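# Place the cover fully onto the toaster

## Task

Set the cover onto the toaster and lower it until it sits fully down, resting there on its own.

## Robot and tools

ROBOT. Two arms, left_arm and right_arm, each ending in a two-finger gripper. The fingers point along the gripper's own +z axis and close along its y axis. The reported end_effector_position (metres) is the point between the finger pads, about 1 cm short of the tips, and end_effector_quat_wxyz is its orientation as w, x, y, z.

SCENE FRAME. Origin at table-top height, midway between the nominal arm bases. +x reaches out over the table, +z is up, and left_arm sits on the +y side (arm names do not match image left and right). A BASES line, if present, gives the calibrated base locations. Printed hand positions can be slightly wrong, more so at long reach. In free air a gripper may rest about 1 cm away from what was commanded because of friction and weight; that alone does not indicate contact.

ROW FORMAT (used by execute_actions and move). One flat list of 14 numbers, each in [-1, 1], covering both arms even if only one moves: dx, dy, dz, rx, ry, rz, opening for left_arm, then the same seven for right_arm. dx..rz are an offset (not a pose) along scene-frame axes, measured from that arm's Hand target as it stood when the action or move began; rotation is about the Hand target position and rx, ry, rz form one rotation vector. Scale: 1.0 = 0.6 m or 180 degrees. A translation longer than 1.0 overall gets shortened along its direction. Opening is absolute, not an offset: +1 fully open (0.094 m), -1 closed. A 0 in the opening slot is a real command, so to leave a gripper unchanged resend its current value (shown under Tool commands, or else the last value sent). Sending six zeros for an arm's pose re-commands its current Hand target.

execute_actions: actions is a list of actions; each action is a table of up to 15 rows, one row per 1/30 s step, and a short table repeats its last row to fill 15 steps. Every row of one action is measured from the action's starting Hand target, not from the row before; the next action starts from the new Hand target, so repeating an offset keeps moving. An empty list just reports state and images. cameras chooses images: omitted, null or ["all"] gives all, [] gives none; an unknown name voids the call. Results also list positions at some steps; HELD with an arm label means that arm's part of a row was withheld.

move: target is either one 14-number row or a list of up to 15 rows that differ only in pose offsets, all measured from the same starting Hand targets. The grippers follow straight lines, turning the short way, finishing together, taking at least 0.5 s and cut off at 10 s. speed is top path speed in m/s, 0.002 to 0.5 (default 0.25), rotation capped at twice that in rad/s; give one value or one per target. blend (m) rounds corners of a list; 0 stops at each point. opening_speed (0.2 or more, per second on the -1..+1 scale) ramps the fingers; otherwise the opening is sent at once. blocking=false returns after about 0.5 s while the move continues; then call wait or stop before anything else moves. Paths ignore obstacles and the other arm; faster moves lag and stray more and hit harder. The result's move: line reports done, off_target, moving, held or fault and any limits (paced = pose clipped, held = steps withheld). Arms not named in the ending are done, within 10 mm and 2 degrees. Neither done nor off_target says anything about contact.

wait: seconds 0 to 10; arms keep their last command and a running move carries on. stop: no arguments; brakes a running move, needing room if fast. zoom_image: camera (cam_head_left, cam_head_right, cam_high, cam_low, cam_left_wrist, cam_right_wrist) and region [x0, y0, x1, y1] in pixels from the top-left, at most 504 by 504, taken from that camera's latest image. finished_scene: scene (integer, the number of the scene being ended, 1 to 2) and chance_done (1 to 99, estimated percent that the task succeeded); irreversible.

CONTROL DETAILS. Each step the commanded pose is limited to within 100 mm and 20 degrees of the measured gripper pose, so Hand target may fall short; command further from it. A gripper stopped by an object keeps pushing toward its target until you command the target back past the gripper. A "pose unreachable" line means the clearance check blocked that arm; it does not guard gripper-against-gripper contact.

GRIPPING. grip_measured uses the same -1..+1 scale and reads slightly wide when empty. Commanding just below the contact reading gives a light grip; about 0.11 below it reaches full force (roughly 50-62 N per pad). To release, command well above grip_measured. grip_effort_nm is motor effort (negative closing) and is not a reliable measure of pad force. Something may briefly tug on a held part, so grip firmly.

READINGS. Joint torques follow joint order, include arm weight, carry offsets and noise; torques 3 and 4 wrap at ±28 N m. Joint ranges (rad): waist -2.880..2.880, shoulder 0..3.142, elbow 0..3.019 (straight 2.964), wrist pitch -1.693..1.571, wrist yaw -1.571..1.571, wrist roll -2.094..2.094.

HEAT. Carrying loads, reaching far or pushing at unreachable poses heats motors, even during thinking. MOTOR HOT appears around 85 °C; at 100 °C the arm faults, drops and releases for 30-60 s or more.

AVOID. Letting the cover or toaster leave the table, dropping or releasing parts in motion, fast impacts, heavy pressing, and arm-to-arm collisions, which can fail the task. The cover must stay fully seated after the robot lets go.

Each tool is called after "Emit:" as name([rows], argument=value, ...), one row to a line, values as JSON.

## Session

Emit:
execute_actions(actions=[])

Scene clock: 0.00 s.
left_arm: end_effector_position=(+0.6859, +0.2742, +0.1082) grip_measured=+1.000 grip_effort_nm=n/a end_effector_quat_wxyz=(+0.188, -0.316, +0.888, +0.275) | right_arm: end_effector_position=(+0.9121, -0.3845, +0.2661) grip_measured=+1.000 grip_effort_nm=n/a end_effector_quat_wxyz=(+0.405, +0.051, +0.893, -0.187)
Joint positions: left_arm=[-0.131 2.278 2.089 -1.275 -0.672 -0.774 0.094] | right_arm=[-0.156 2.417 2.555 -0.817 0.293 -0.146 0.094]
Joint velocities: left_arm=[-0.005 -0.015 0.007 0.002 0.022 -0.066 0] | right_arm=[-0.005 -0.005 0.007 -0.012 -0.095 -0.007 0]
Joint torques (N m): no reading
Heat: left arm: hottest shoulder 29 °C; right arm: hottest shoulder 33 °C.
Hand target: left_arm +0.6933, +0.2733, +0.1226; +0.202, -0.321, +0.886, +0.268 | right_arm +0.9154, -0.3848, +0.2776; +0.416, +0.053, +0.888, -0.187
Tool commands: left_gripper/opening=+1.0 right_gripper/opening=+1.0

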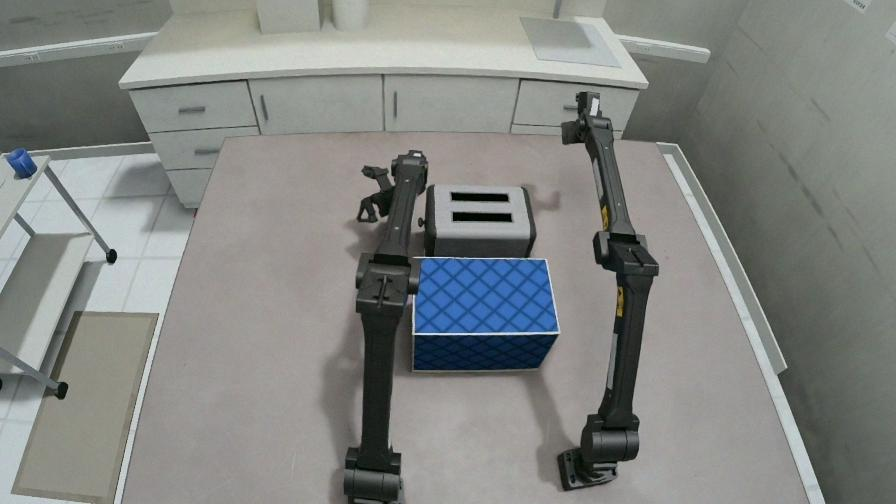

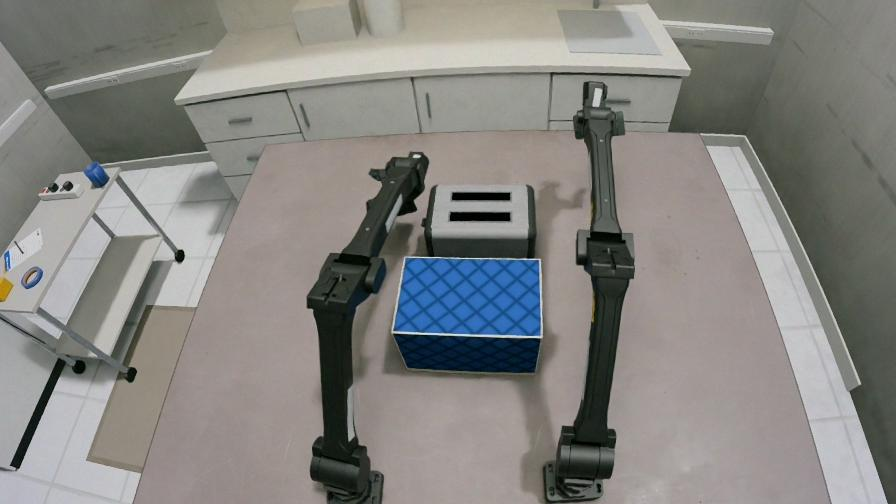

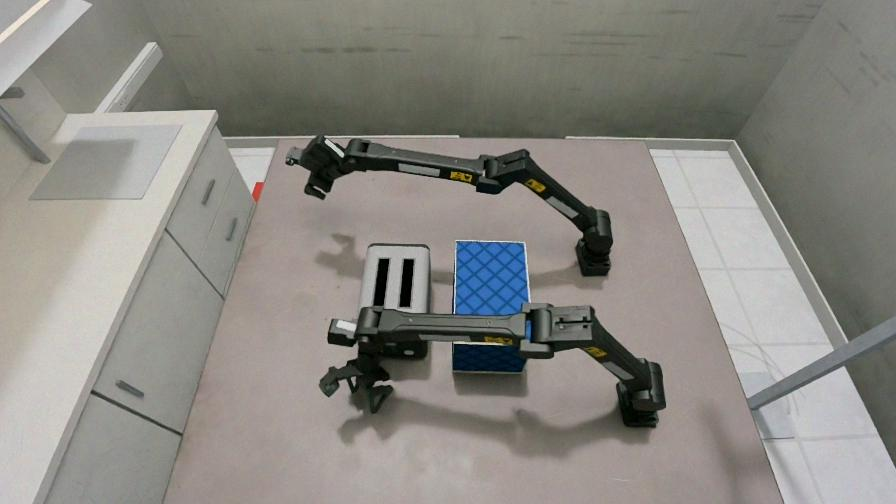

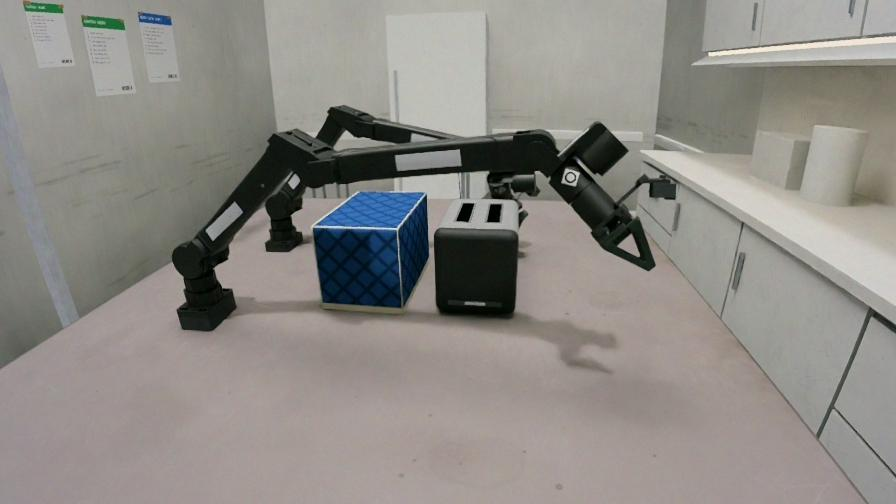

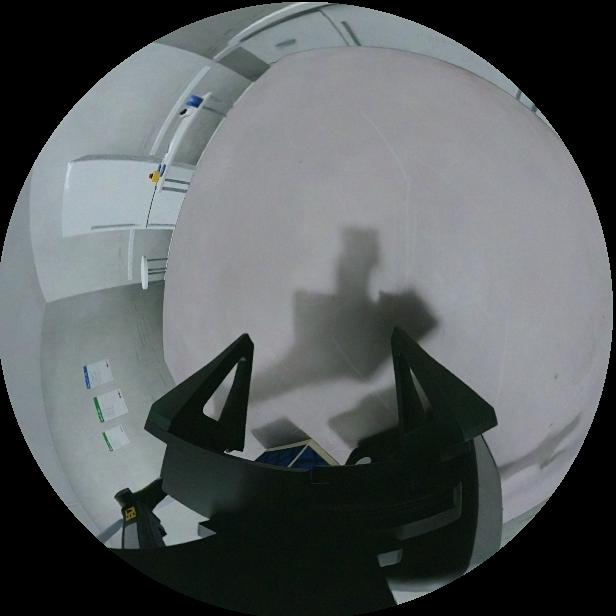

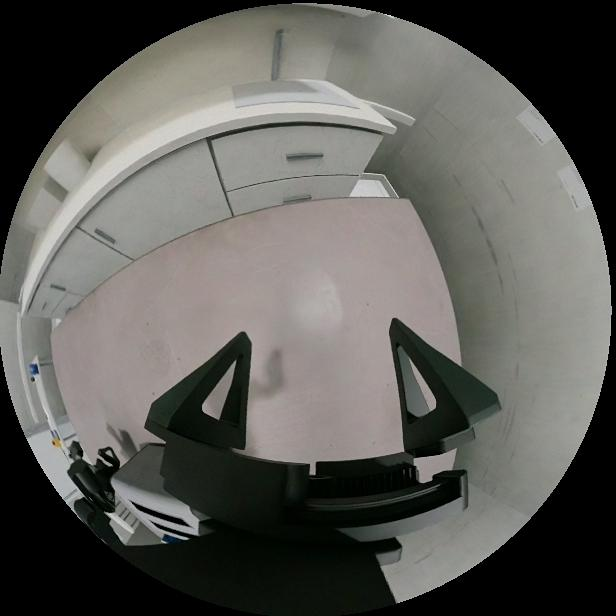

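Emit:
zoom_image(camera="cam_low", region=[290, 170, 550, 330])

Emit:
zoom_image(camera="cam_head_right", region=[360, 160, 580, 390])

Emit:
zoom_image(camera="cam_high", region=[310, 210, 560, 410])

Scaled by 1.938.

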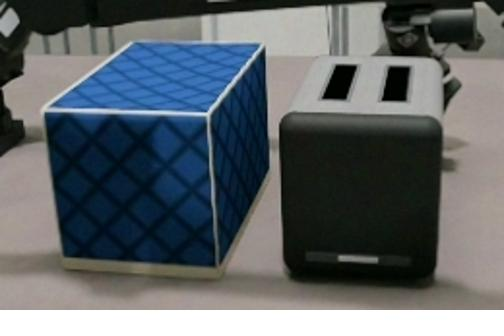

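Scaled by 2.191.

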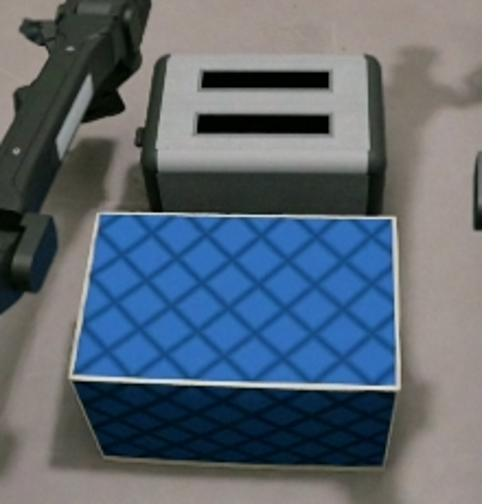

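Scaled by 2.016.

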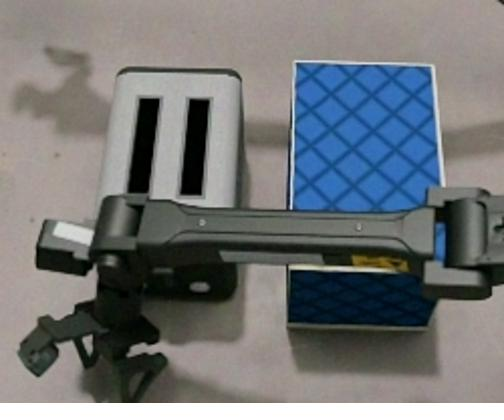

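Emit:
move([
  [-0.12,0.13,0.3,0,0,0,1,-0.4,0,0.05,0,0,0,1],
  [-0.488,0.128,0.3,-0.121,0.082,-0.742,1,-0.859,0.058,0.05,-0.002,0.176,0.553,1],
])

Emit:
wait(seconds=0.1, cameras=[])

Scene clock: 43.33 s.
left_arm: end_effector_position=(+0.4025, +0.3403, +0.2951) grip_measured=+1.000 grip_effort_nm=-0.007 end_effector_quat_wxyz=(+0.196, +0.675, +0.695, -0.150) | right_arm: end_effector_position=(+0.4078, -0.3488, +0.3032) grip_measured=+1.000 grip_effort_nm=0.002 end_effector_quat_wxyz=(-0.193, +0.674, -0.700, -0.136)
Joint positions: left_arm=[0.358 1.561 1.551 -1.679 0.486 1.934 0.094] | right_arm=[-0.517 1.495 1.45 -1.671 -0.455 -2.046 0.094]
Joint velocities: left_arm=[0.005 0.005 0.002 0.012 0.037 -0.022 0] | right_arm=[-0.015 0.005 -0.012 -0.007 0.007 0.066 0]
Joint torques (N m): left_arm=[0.85 -15.15 8.31 -0.59 0.37 0.12] | right_arm=[-1.96 -11.22 8.98 -0.42 -0.19 -0.04]
Heat: left arm: hottest shoulder 36 °C; right arm: hottest shoulder 37 °C.
Hand target: left_arm +0.4021, +0.3477, +0.3061; +0.181, +0.681, +0.685, -0.183 | right_arm +0.4018, -0.3531, +0.3135; -0.176, +0.683, -0.685, -0.182
Off the commanded pose: left_arm 0.012 m, 4 deg | right_arm 0.009 m, 6 deg.
joint sent to its limit (left arm) — joint 4 (wrist pitch), lower limit. The joint targets are off in position and orientation.
joint sent to its limit (right arm) — joint 4 (wrist pitch), lower limit. The joint targets are off in position and orientation.
move: off_target (left_arm, right_arm)

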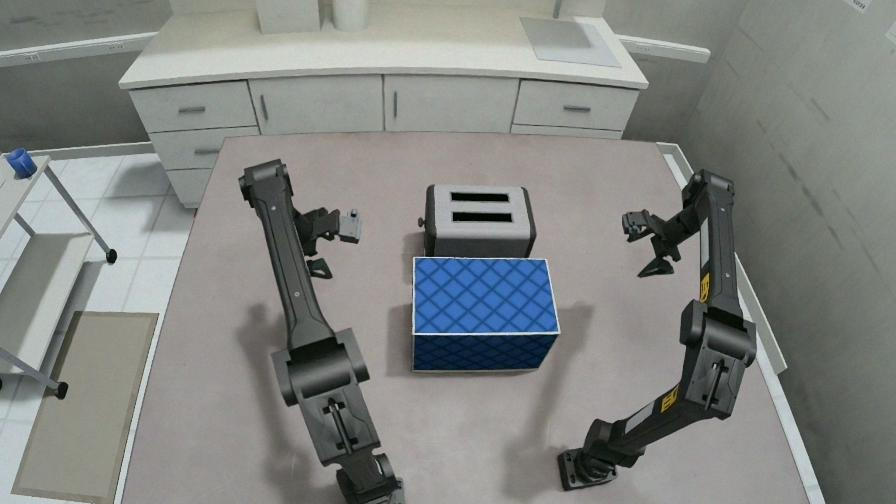

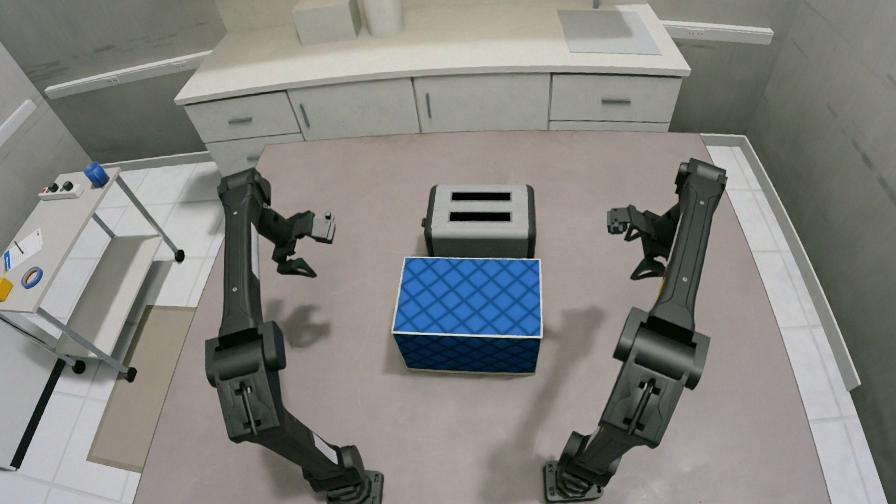

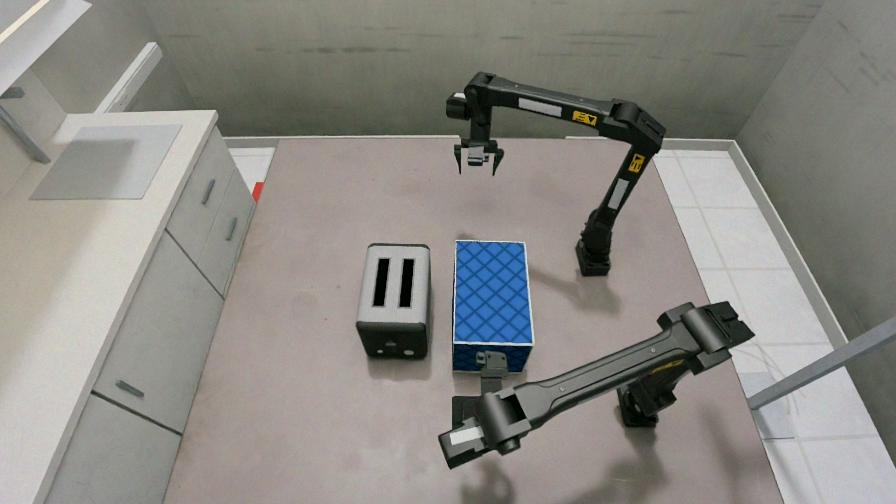

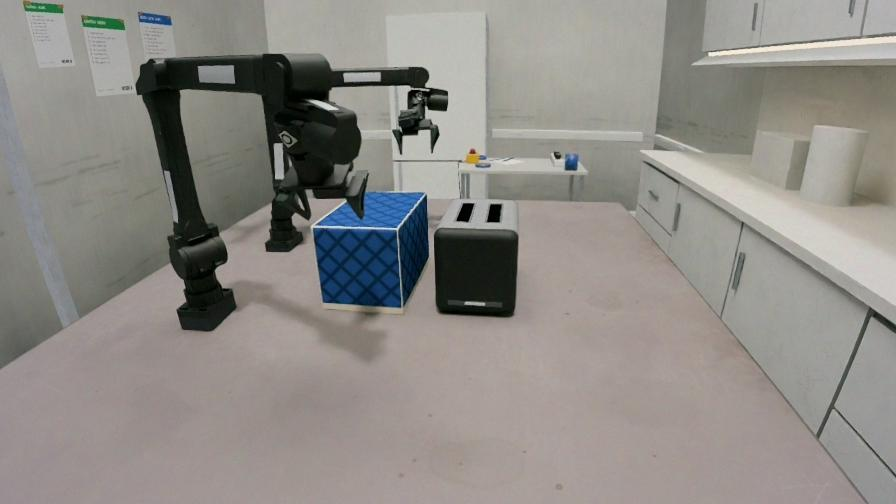

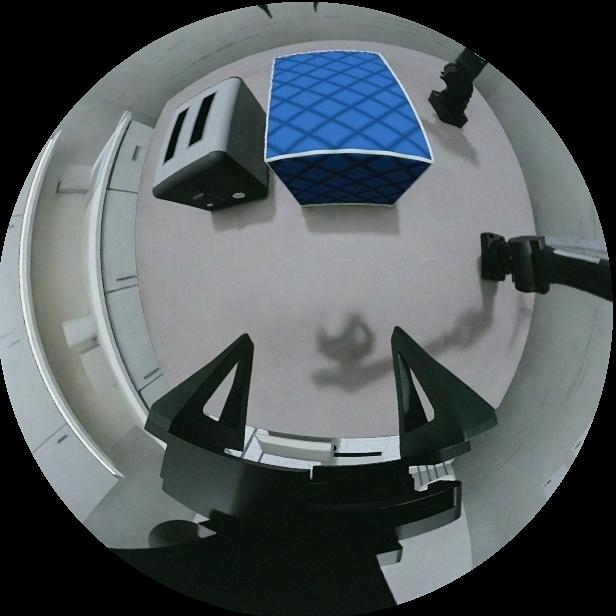

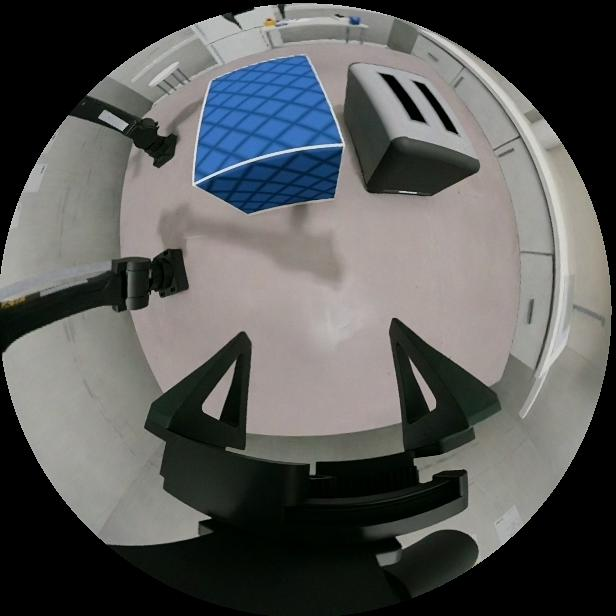

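Scene clock: 43.43 s.
left_arm: end_effector_position=(+0.4025, +0.3403, +0.2951) grip_measured=+1.000 grip_effort_nm=0.002 end_effector_quat_wxyz=(+0.196, +0.675, +0.695, -0.150) | right_arm: end_effector_position=(+0.4078, -0.3488, +0.3032) grip_measured=+1.000 grip_effort_nm=-0.007 end_effector_quat_wxyz=(-0.193, +0.674, -0.700, -0.136)
Joint positions: left_arm=[0.358 1.561 1.551 -1.679 0.486 1.934 0.094] | right_arm=[-0.517 1.495 1.45 -1.671 -0.455 -2.047 0.094]
Joint velocities: left_arm=[-0.015 -0.005 0.007 -0.017 -0.037 0.007 0] | right_arm=[0.005 -0.024 -0.007 -0.002 -0.007 -0.037 0]
Joint torques (N m): left_arm=[1.38 -15.21 8.34 -0.62 0.38 0.14] | right_arm=[-1.96 -11.34 8.96 -0.42 -0.2 -0.07]
Heat: left arm: hottest shoulder 36 °C; right arm: hottest shoulder 37 °C.
Hand target: left_arm +0.4021, +0.3477, +0.3061; +0.181, +0.681, +0.685, -0.183 | right_arm +0.4018, -0.3531, +0.3135; -0.177, +0.684, -0.685, -0.182
Tool commands: left_gripper/opening=+1.0 right_gripper/opening=+1.0
Off the commanded pose: left_arm 0.012 m, 4 deg | right_arm 0.009 m, 6 deg.
wait: 0.10 s; no rest
No camera images: "cameras" was empty.

Emit:
move(target=[-0.045,-0.18,-0.27,0,0,0,1,-0.045,0.188,-0.28,0,0,0,1])

Scene clock: 56.63 s.
left_arm: end_effector_position=(+0.3691, +0.2478, +0.1386) grip_measured=+1.000 grip_effort_nm=-0.012 end_effector_quat_wxyz=(+0.175, +0.678, +0.688, -0.190) | right_arm: end_effector_position=(+0.3758, -0.2434, +0.1516) grip_measured=+1.000 grip_effort_nm=-0.012 end_effector_quat_wxyz=(-0.182, +0.686, -0.682, -0.176)
Joint positions: left_arm=[0.176 1.548 1.107 -1.252 0.51 1.769 0.094] | right_arm=[-0.307 1.463 0.992 -1.243 -0.494 -1.884 0.094]
Joint velocities: left_arm=[0.005 -0.005 0.002 -0.017 0.037 0.022 0] | right_arm=[0.005 -0.005 -0.007 0.002 0.007 0.022 0]
Joint torques (N m): left_arm=[-1.2 -13.63 6.45 0.08 0.49 -0.05] | right_arm=[-0.15 -7.88 6.67 0.06 -0.55 0.31]
Heat: left arm: hottest shoulder 35 °C; right arm: hottest shoulder 37 °C.
Hand target: left_arm +0.3726, +0.2425, +0.1425; +0.180, +0.681, +0.686, -0.184 | right_arm +0.3732, -0.2379, +0.1470; -0.179, +0.683, -0.684, -0.183
Off the commanded pose: left_arm 0.011 m, 1 deg | right_arm 0.007 m, 1 deg.
move: off_target (left_arm)

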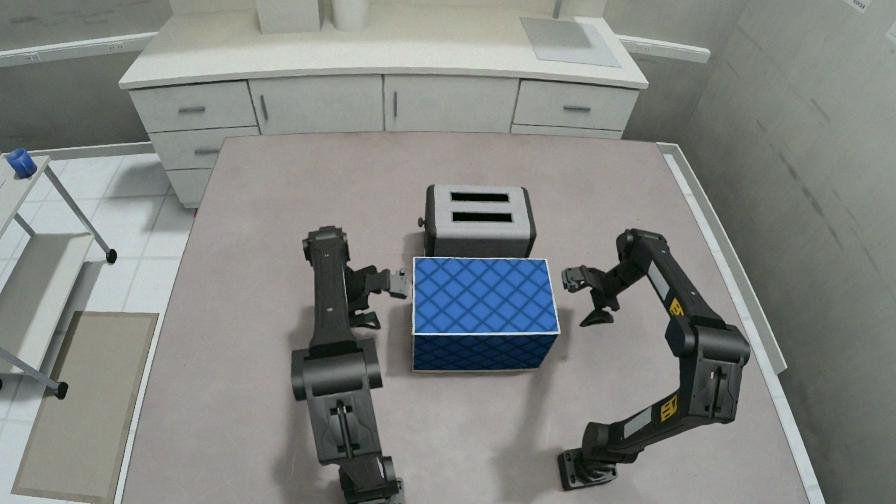

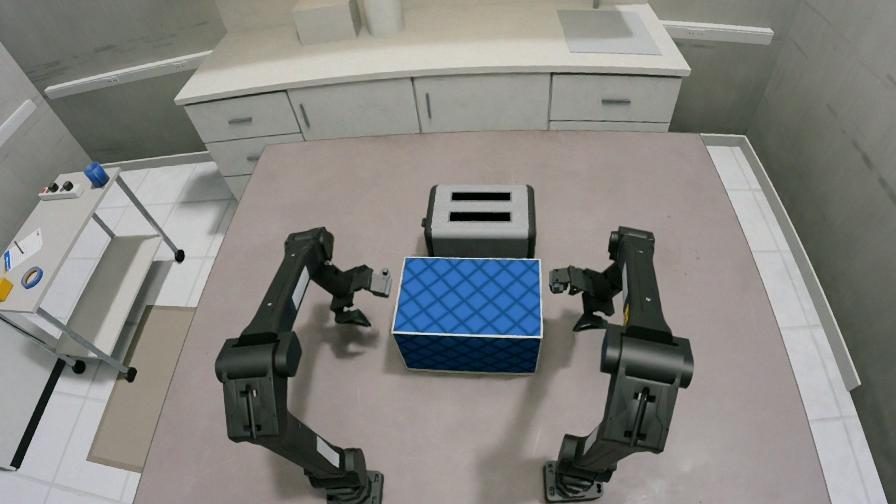

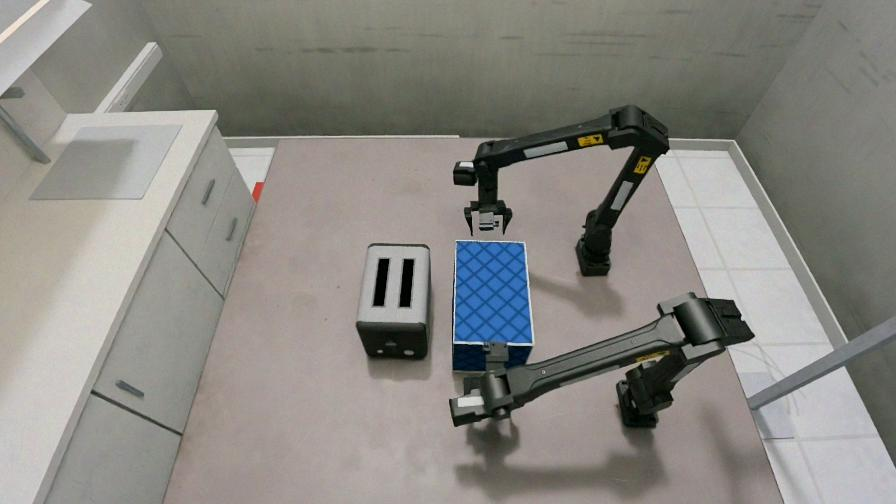

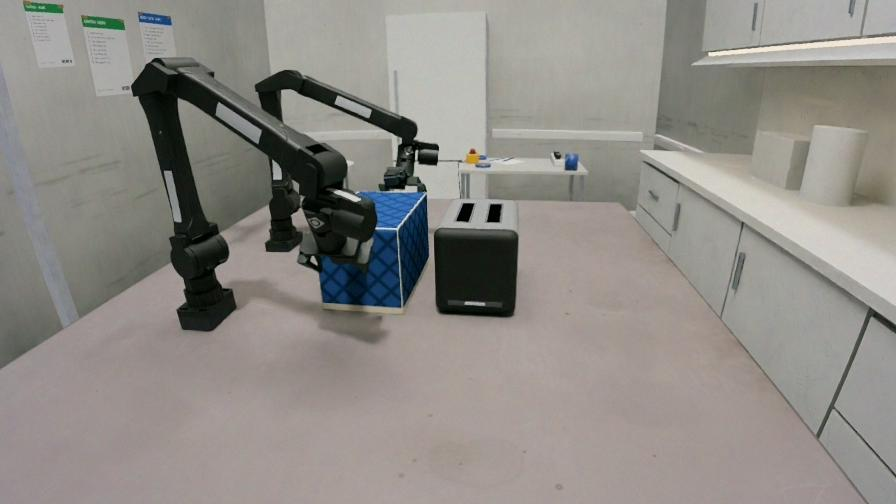

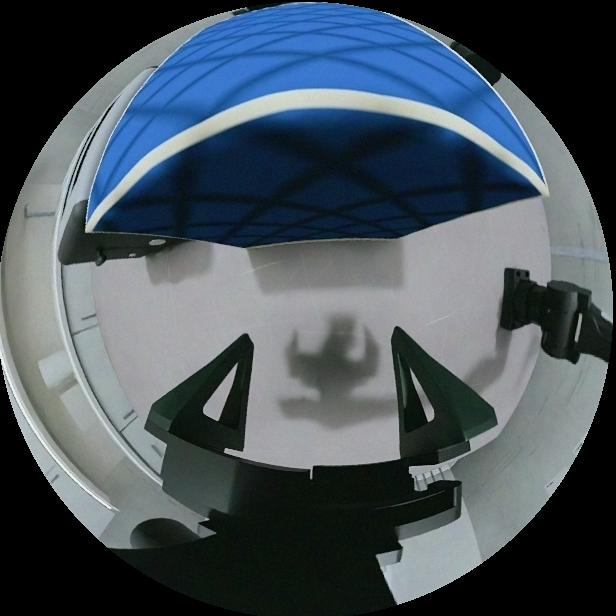

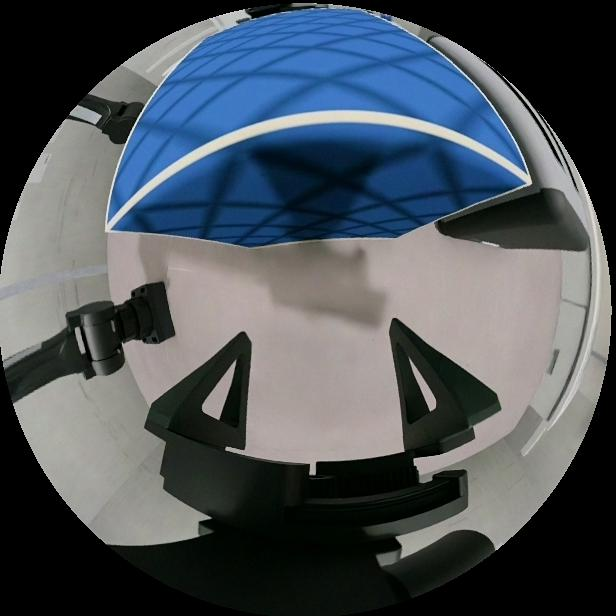

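Emit:
move(target=[0,0.13,0.02,0,0.25,0.433,1,0,-0.13,0.02,0,0.25,-0.433,1], cameras=[])

Emit:
move(target=[0,0,0,0,0.25,0.433,1,0,0,0,0,0.25,-0.433,1])

Scene clock: 67.73 s.
left_arm: end_effector_position=(+0.3619, +0.3094, +0.1497) grip_measured=+1.000 grip_effort_nm=-0.022 end_effector_quat_wxyz=(-0.006, +0.006, +0.964, -0.264) | right_arm: end_effector_position=(+0.3582, -0.3041, +0.1528) grip_measured=+1.000 grip_effort_nm=-0.012 end_effector_quat_wxyz=(-0.009, -0.011, +0.964, +0.264)
Joint positions: left_arm=[0.326 1.574 1.163 -1.366 0.497 0.396 0.094] | right_arm=[-0.475 1.514 1.042 -1.366 -0.468 -0.525 0.094]
Joint velocities: left_arm=[-0.005 -0.015 -0.002 -0.002 -0.037 0.007 0] | right_arm=[0.005 -0.005 -0.002 -0.022 0.007 -0.037 0]
Joint torques (N m): left_arm=[1.03 -12.16 9.37 -0.87 0.23 0] | right_arm=[-1.85 -6.83 11.92 -0.53 -0.13 0.25]
Heat: left arm: hottest shoulder 34 °C; right arm: hottest shoulder 36 °C.
Hand target: left_arm +0.3740, +0.3201, +0.1558; -0.001, -0.004, +0.965, -0.261 | right_arm +0.3731, -0.3167, +0.1580; -0.004, +0.000, +0.966, +0.259
Off the commanded pose: left_arm 0.016 m, 1 deg | right_arm 0.020 m, 1 deg.
move: off_target (left_arm, right_arm)
No camera images: "cameras" was empty.

Scene clock: 71.87 s.
left_arm: end_effector_position=(+0.3617, +0.3097, +0.1495) grip_measured=+1.000 grip_effort_nm=-0.007 end_effector_quat_wxyz=(+0.191, +0.679, -0.686, +0.181) | right_arm: end_effector_position=(+0.3577, -0.3047, +0.1527) grip_measured=+1.000 grip_effort_nm=-0.022 end_effector_quat_wxyz=(-0.195, +0.674, +0.688, +0.182)
Joint positions: left_arm=[0.326 1.574 1.163 -1.366 0.494 -1.178 0.094] | right_arm=[-0.479 1.516 1.042 -1.369 -0.472 1.042 0.094]
Joint velocities: left_arm=[-0.015 -0.005 -0.017 -0.022 -0.037 -0.081 0] | right_arm=[-0.005 -0.015 -0.017 -0.007 0.037 -0.066 0]
Joint torques (N m): left_arm=[0.85 -12.51 9.05 -0.59 0.11 -0.05] | right_arm=[-1.85 -7.12 11.62 -0.38 -0.24 0.32]
Heat: left arm: hottest shoulder 34 °C; right arm: hottest shoulder 36 °C.
Hand target: left_arm +0.3740, +0.3201, +0.1557; +0.182, +0.686, -0.680, +0.183 | right_arm +0.3730, -0.3166, +0.1580; -0.186, +0.683, +0.681, +0.185
Off the commanded pose: left_arm 0.017 m, 1 deg | right_arm 0.020 m, 2 deg.
move: off_target (left_arm, right_arm)

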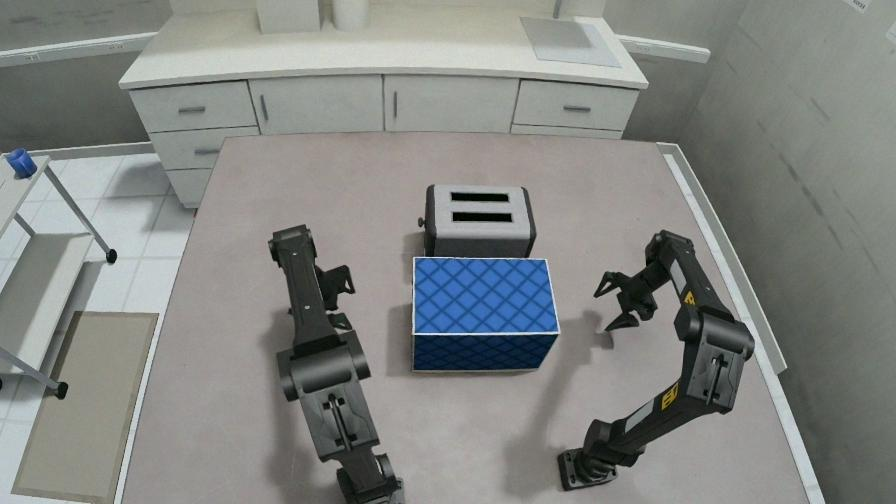

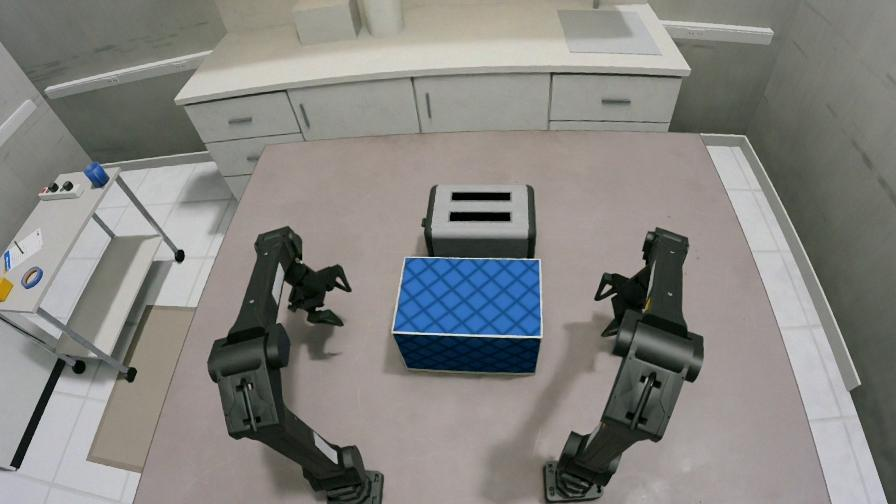

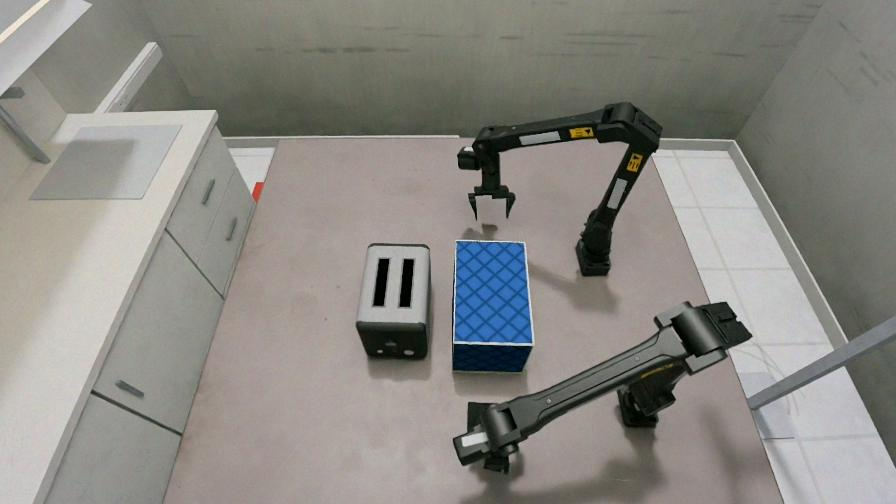

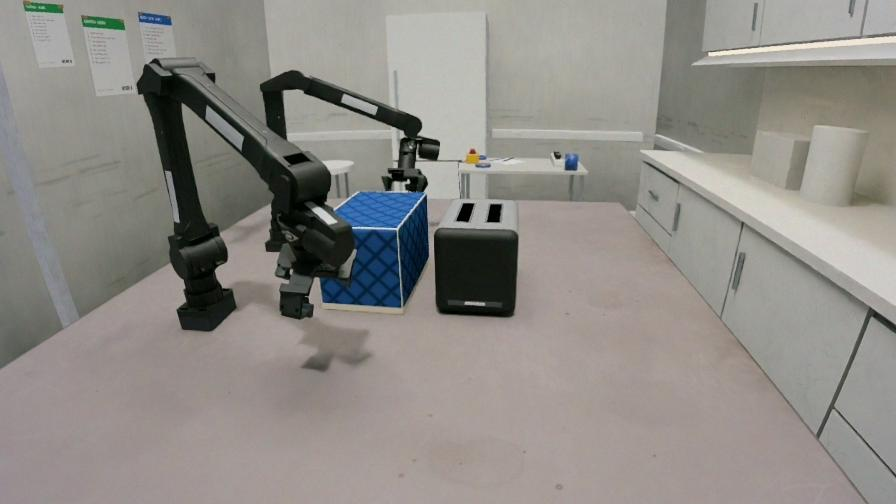

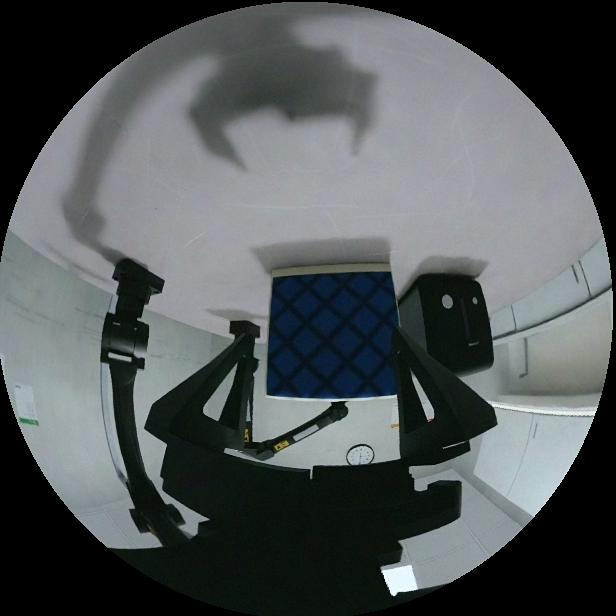

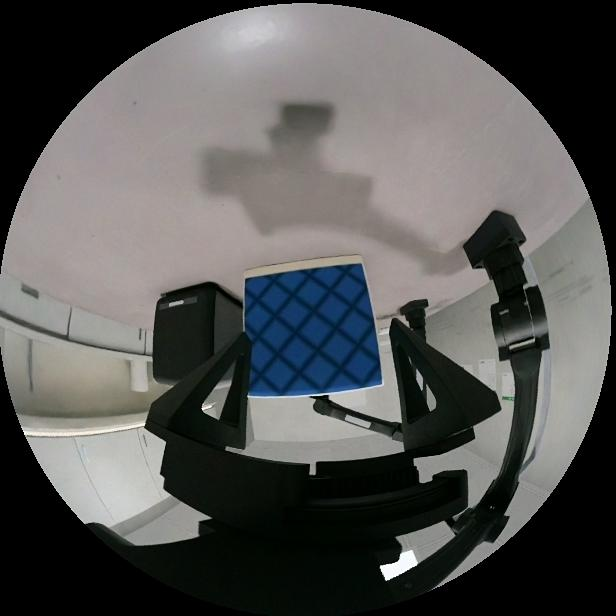

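Emit:
move(target=[0.015,-0.215,-0.01,0,0,0,1,0.018,0.21,-0.01,0,0,0,1])

Scene clock: 79.23 s.
left_arm: end_effector_position=(+0.3777, +0.1956, +0.1384) grip_measured=+1.000 grip_effort_nm=-0.017 end_effector_quat_wxyz=(+0.197, +0.688, -0.676, +0.173) | right_arm: end_effector_position=(+0.3872, -0.1933, +0.1503) grip_measured=+1.000 grip_effort_nm=-0.017 end_effector_quat_wxyz=(-0.194, +0.681, +0.680, +0.188)
Joint positions: left_arm=[0.052 1.549 1.107 -1.194 0.527 -1.514 0.094] | right_arm=[-0.184 1.469 0.989 -1.187 -0.539 1.399 0.094]
Joint velocities: left_arm=[-0.005 -0.005 0.007 -0.002 -0.139 -0.007 0] | right_arm=[-0.005 -0.015 -0.007 0.007 0.051 0.022 0]
Joint torques (N m): left_arm=[-0.79 -15.15 6.6 0.28 0.11 -0.03] | right_arm=[0.03 -9.99 6.69 0.2 -0.14 0.32]
Heat: left arm: hottest shoulder 33 °C; right arm: hottest shoulder 35 °C.
Hand target: left_arm +0.3804, +0.1918, +0.1479; +0.184, +0.686, -0.680, +0.182 | right_arm +0.3840, -0.1892, +0.1542; -0.188, +0.682, +0.681, +0.189
Off the commanded pose: left_arm 0.013 m, 2 deg | right_arm 0.005 m, 1 deg.
move: off_target (left_arm)

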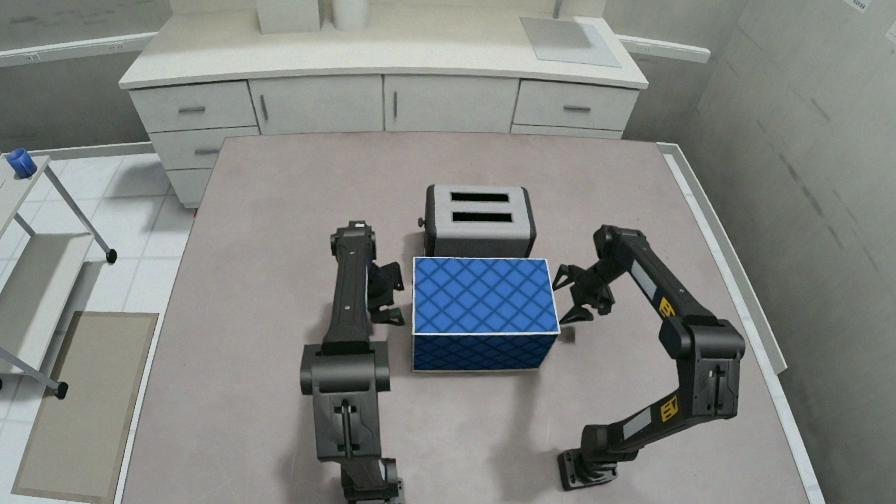

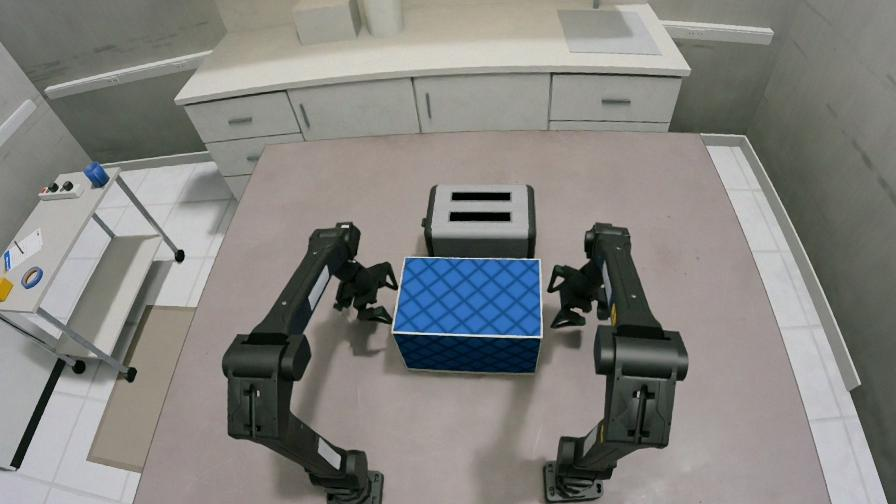

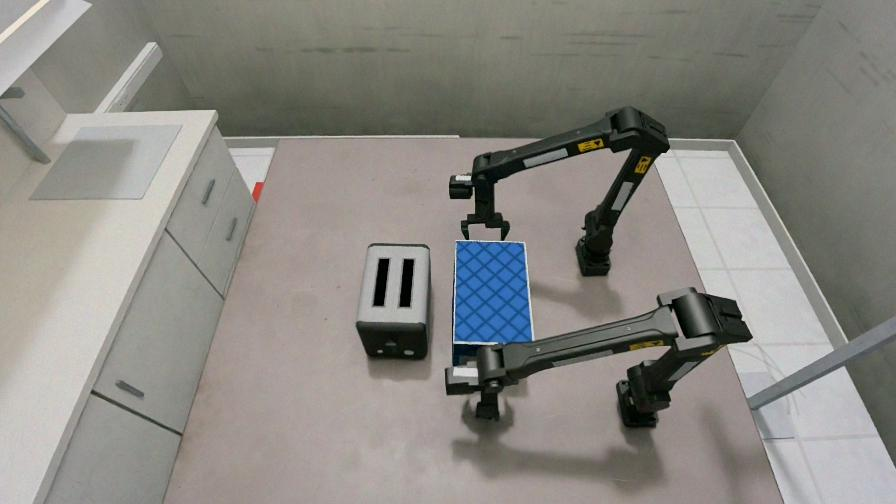

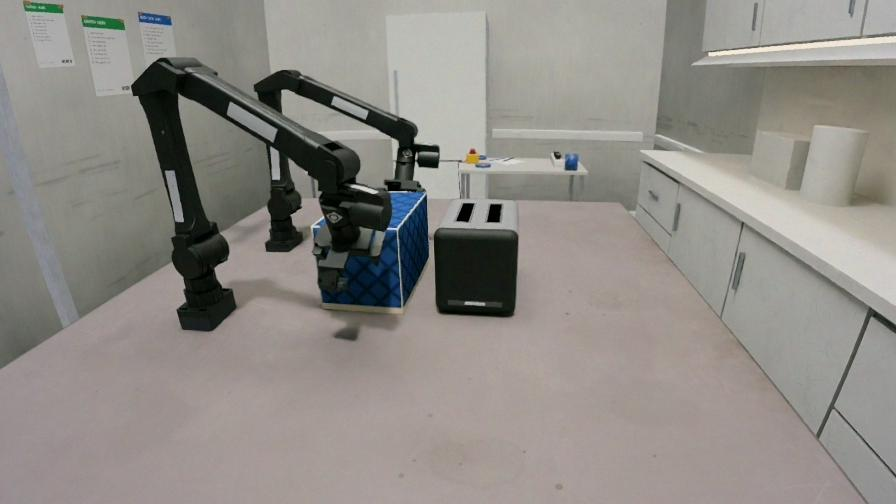

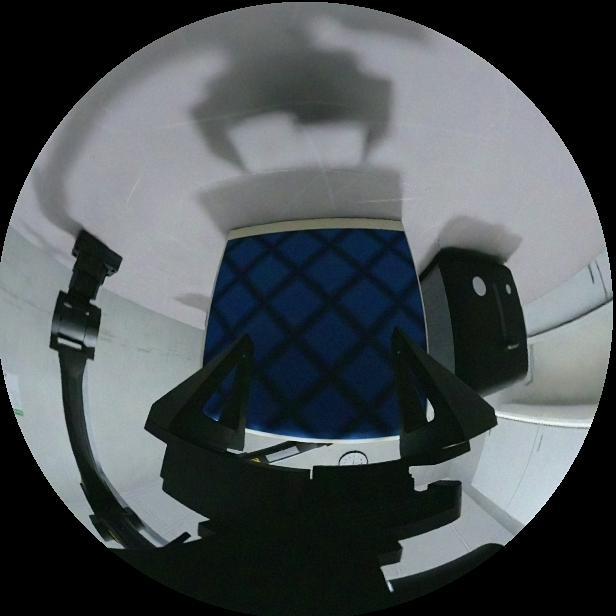

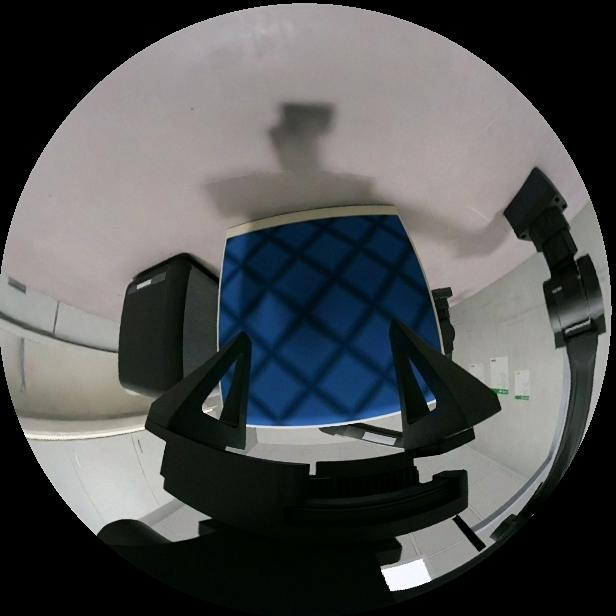

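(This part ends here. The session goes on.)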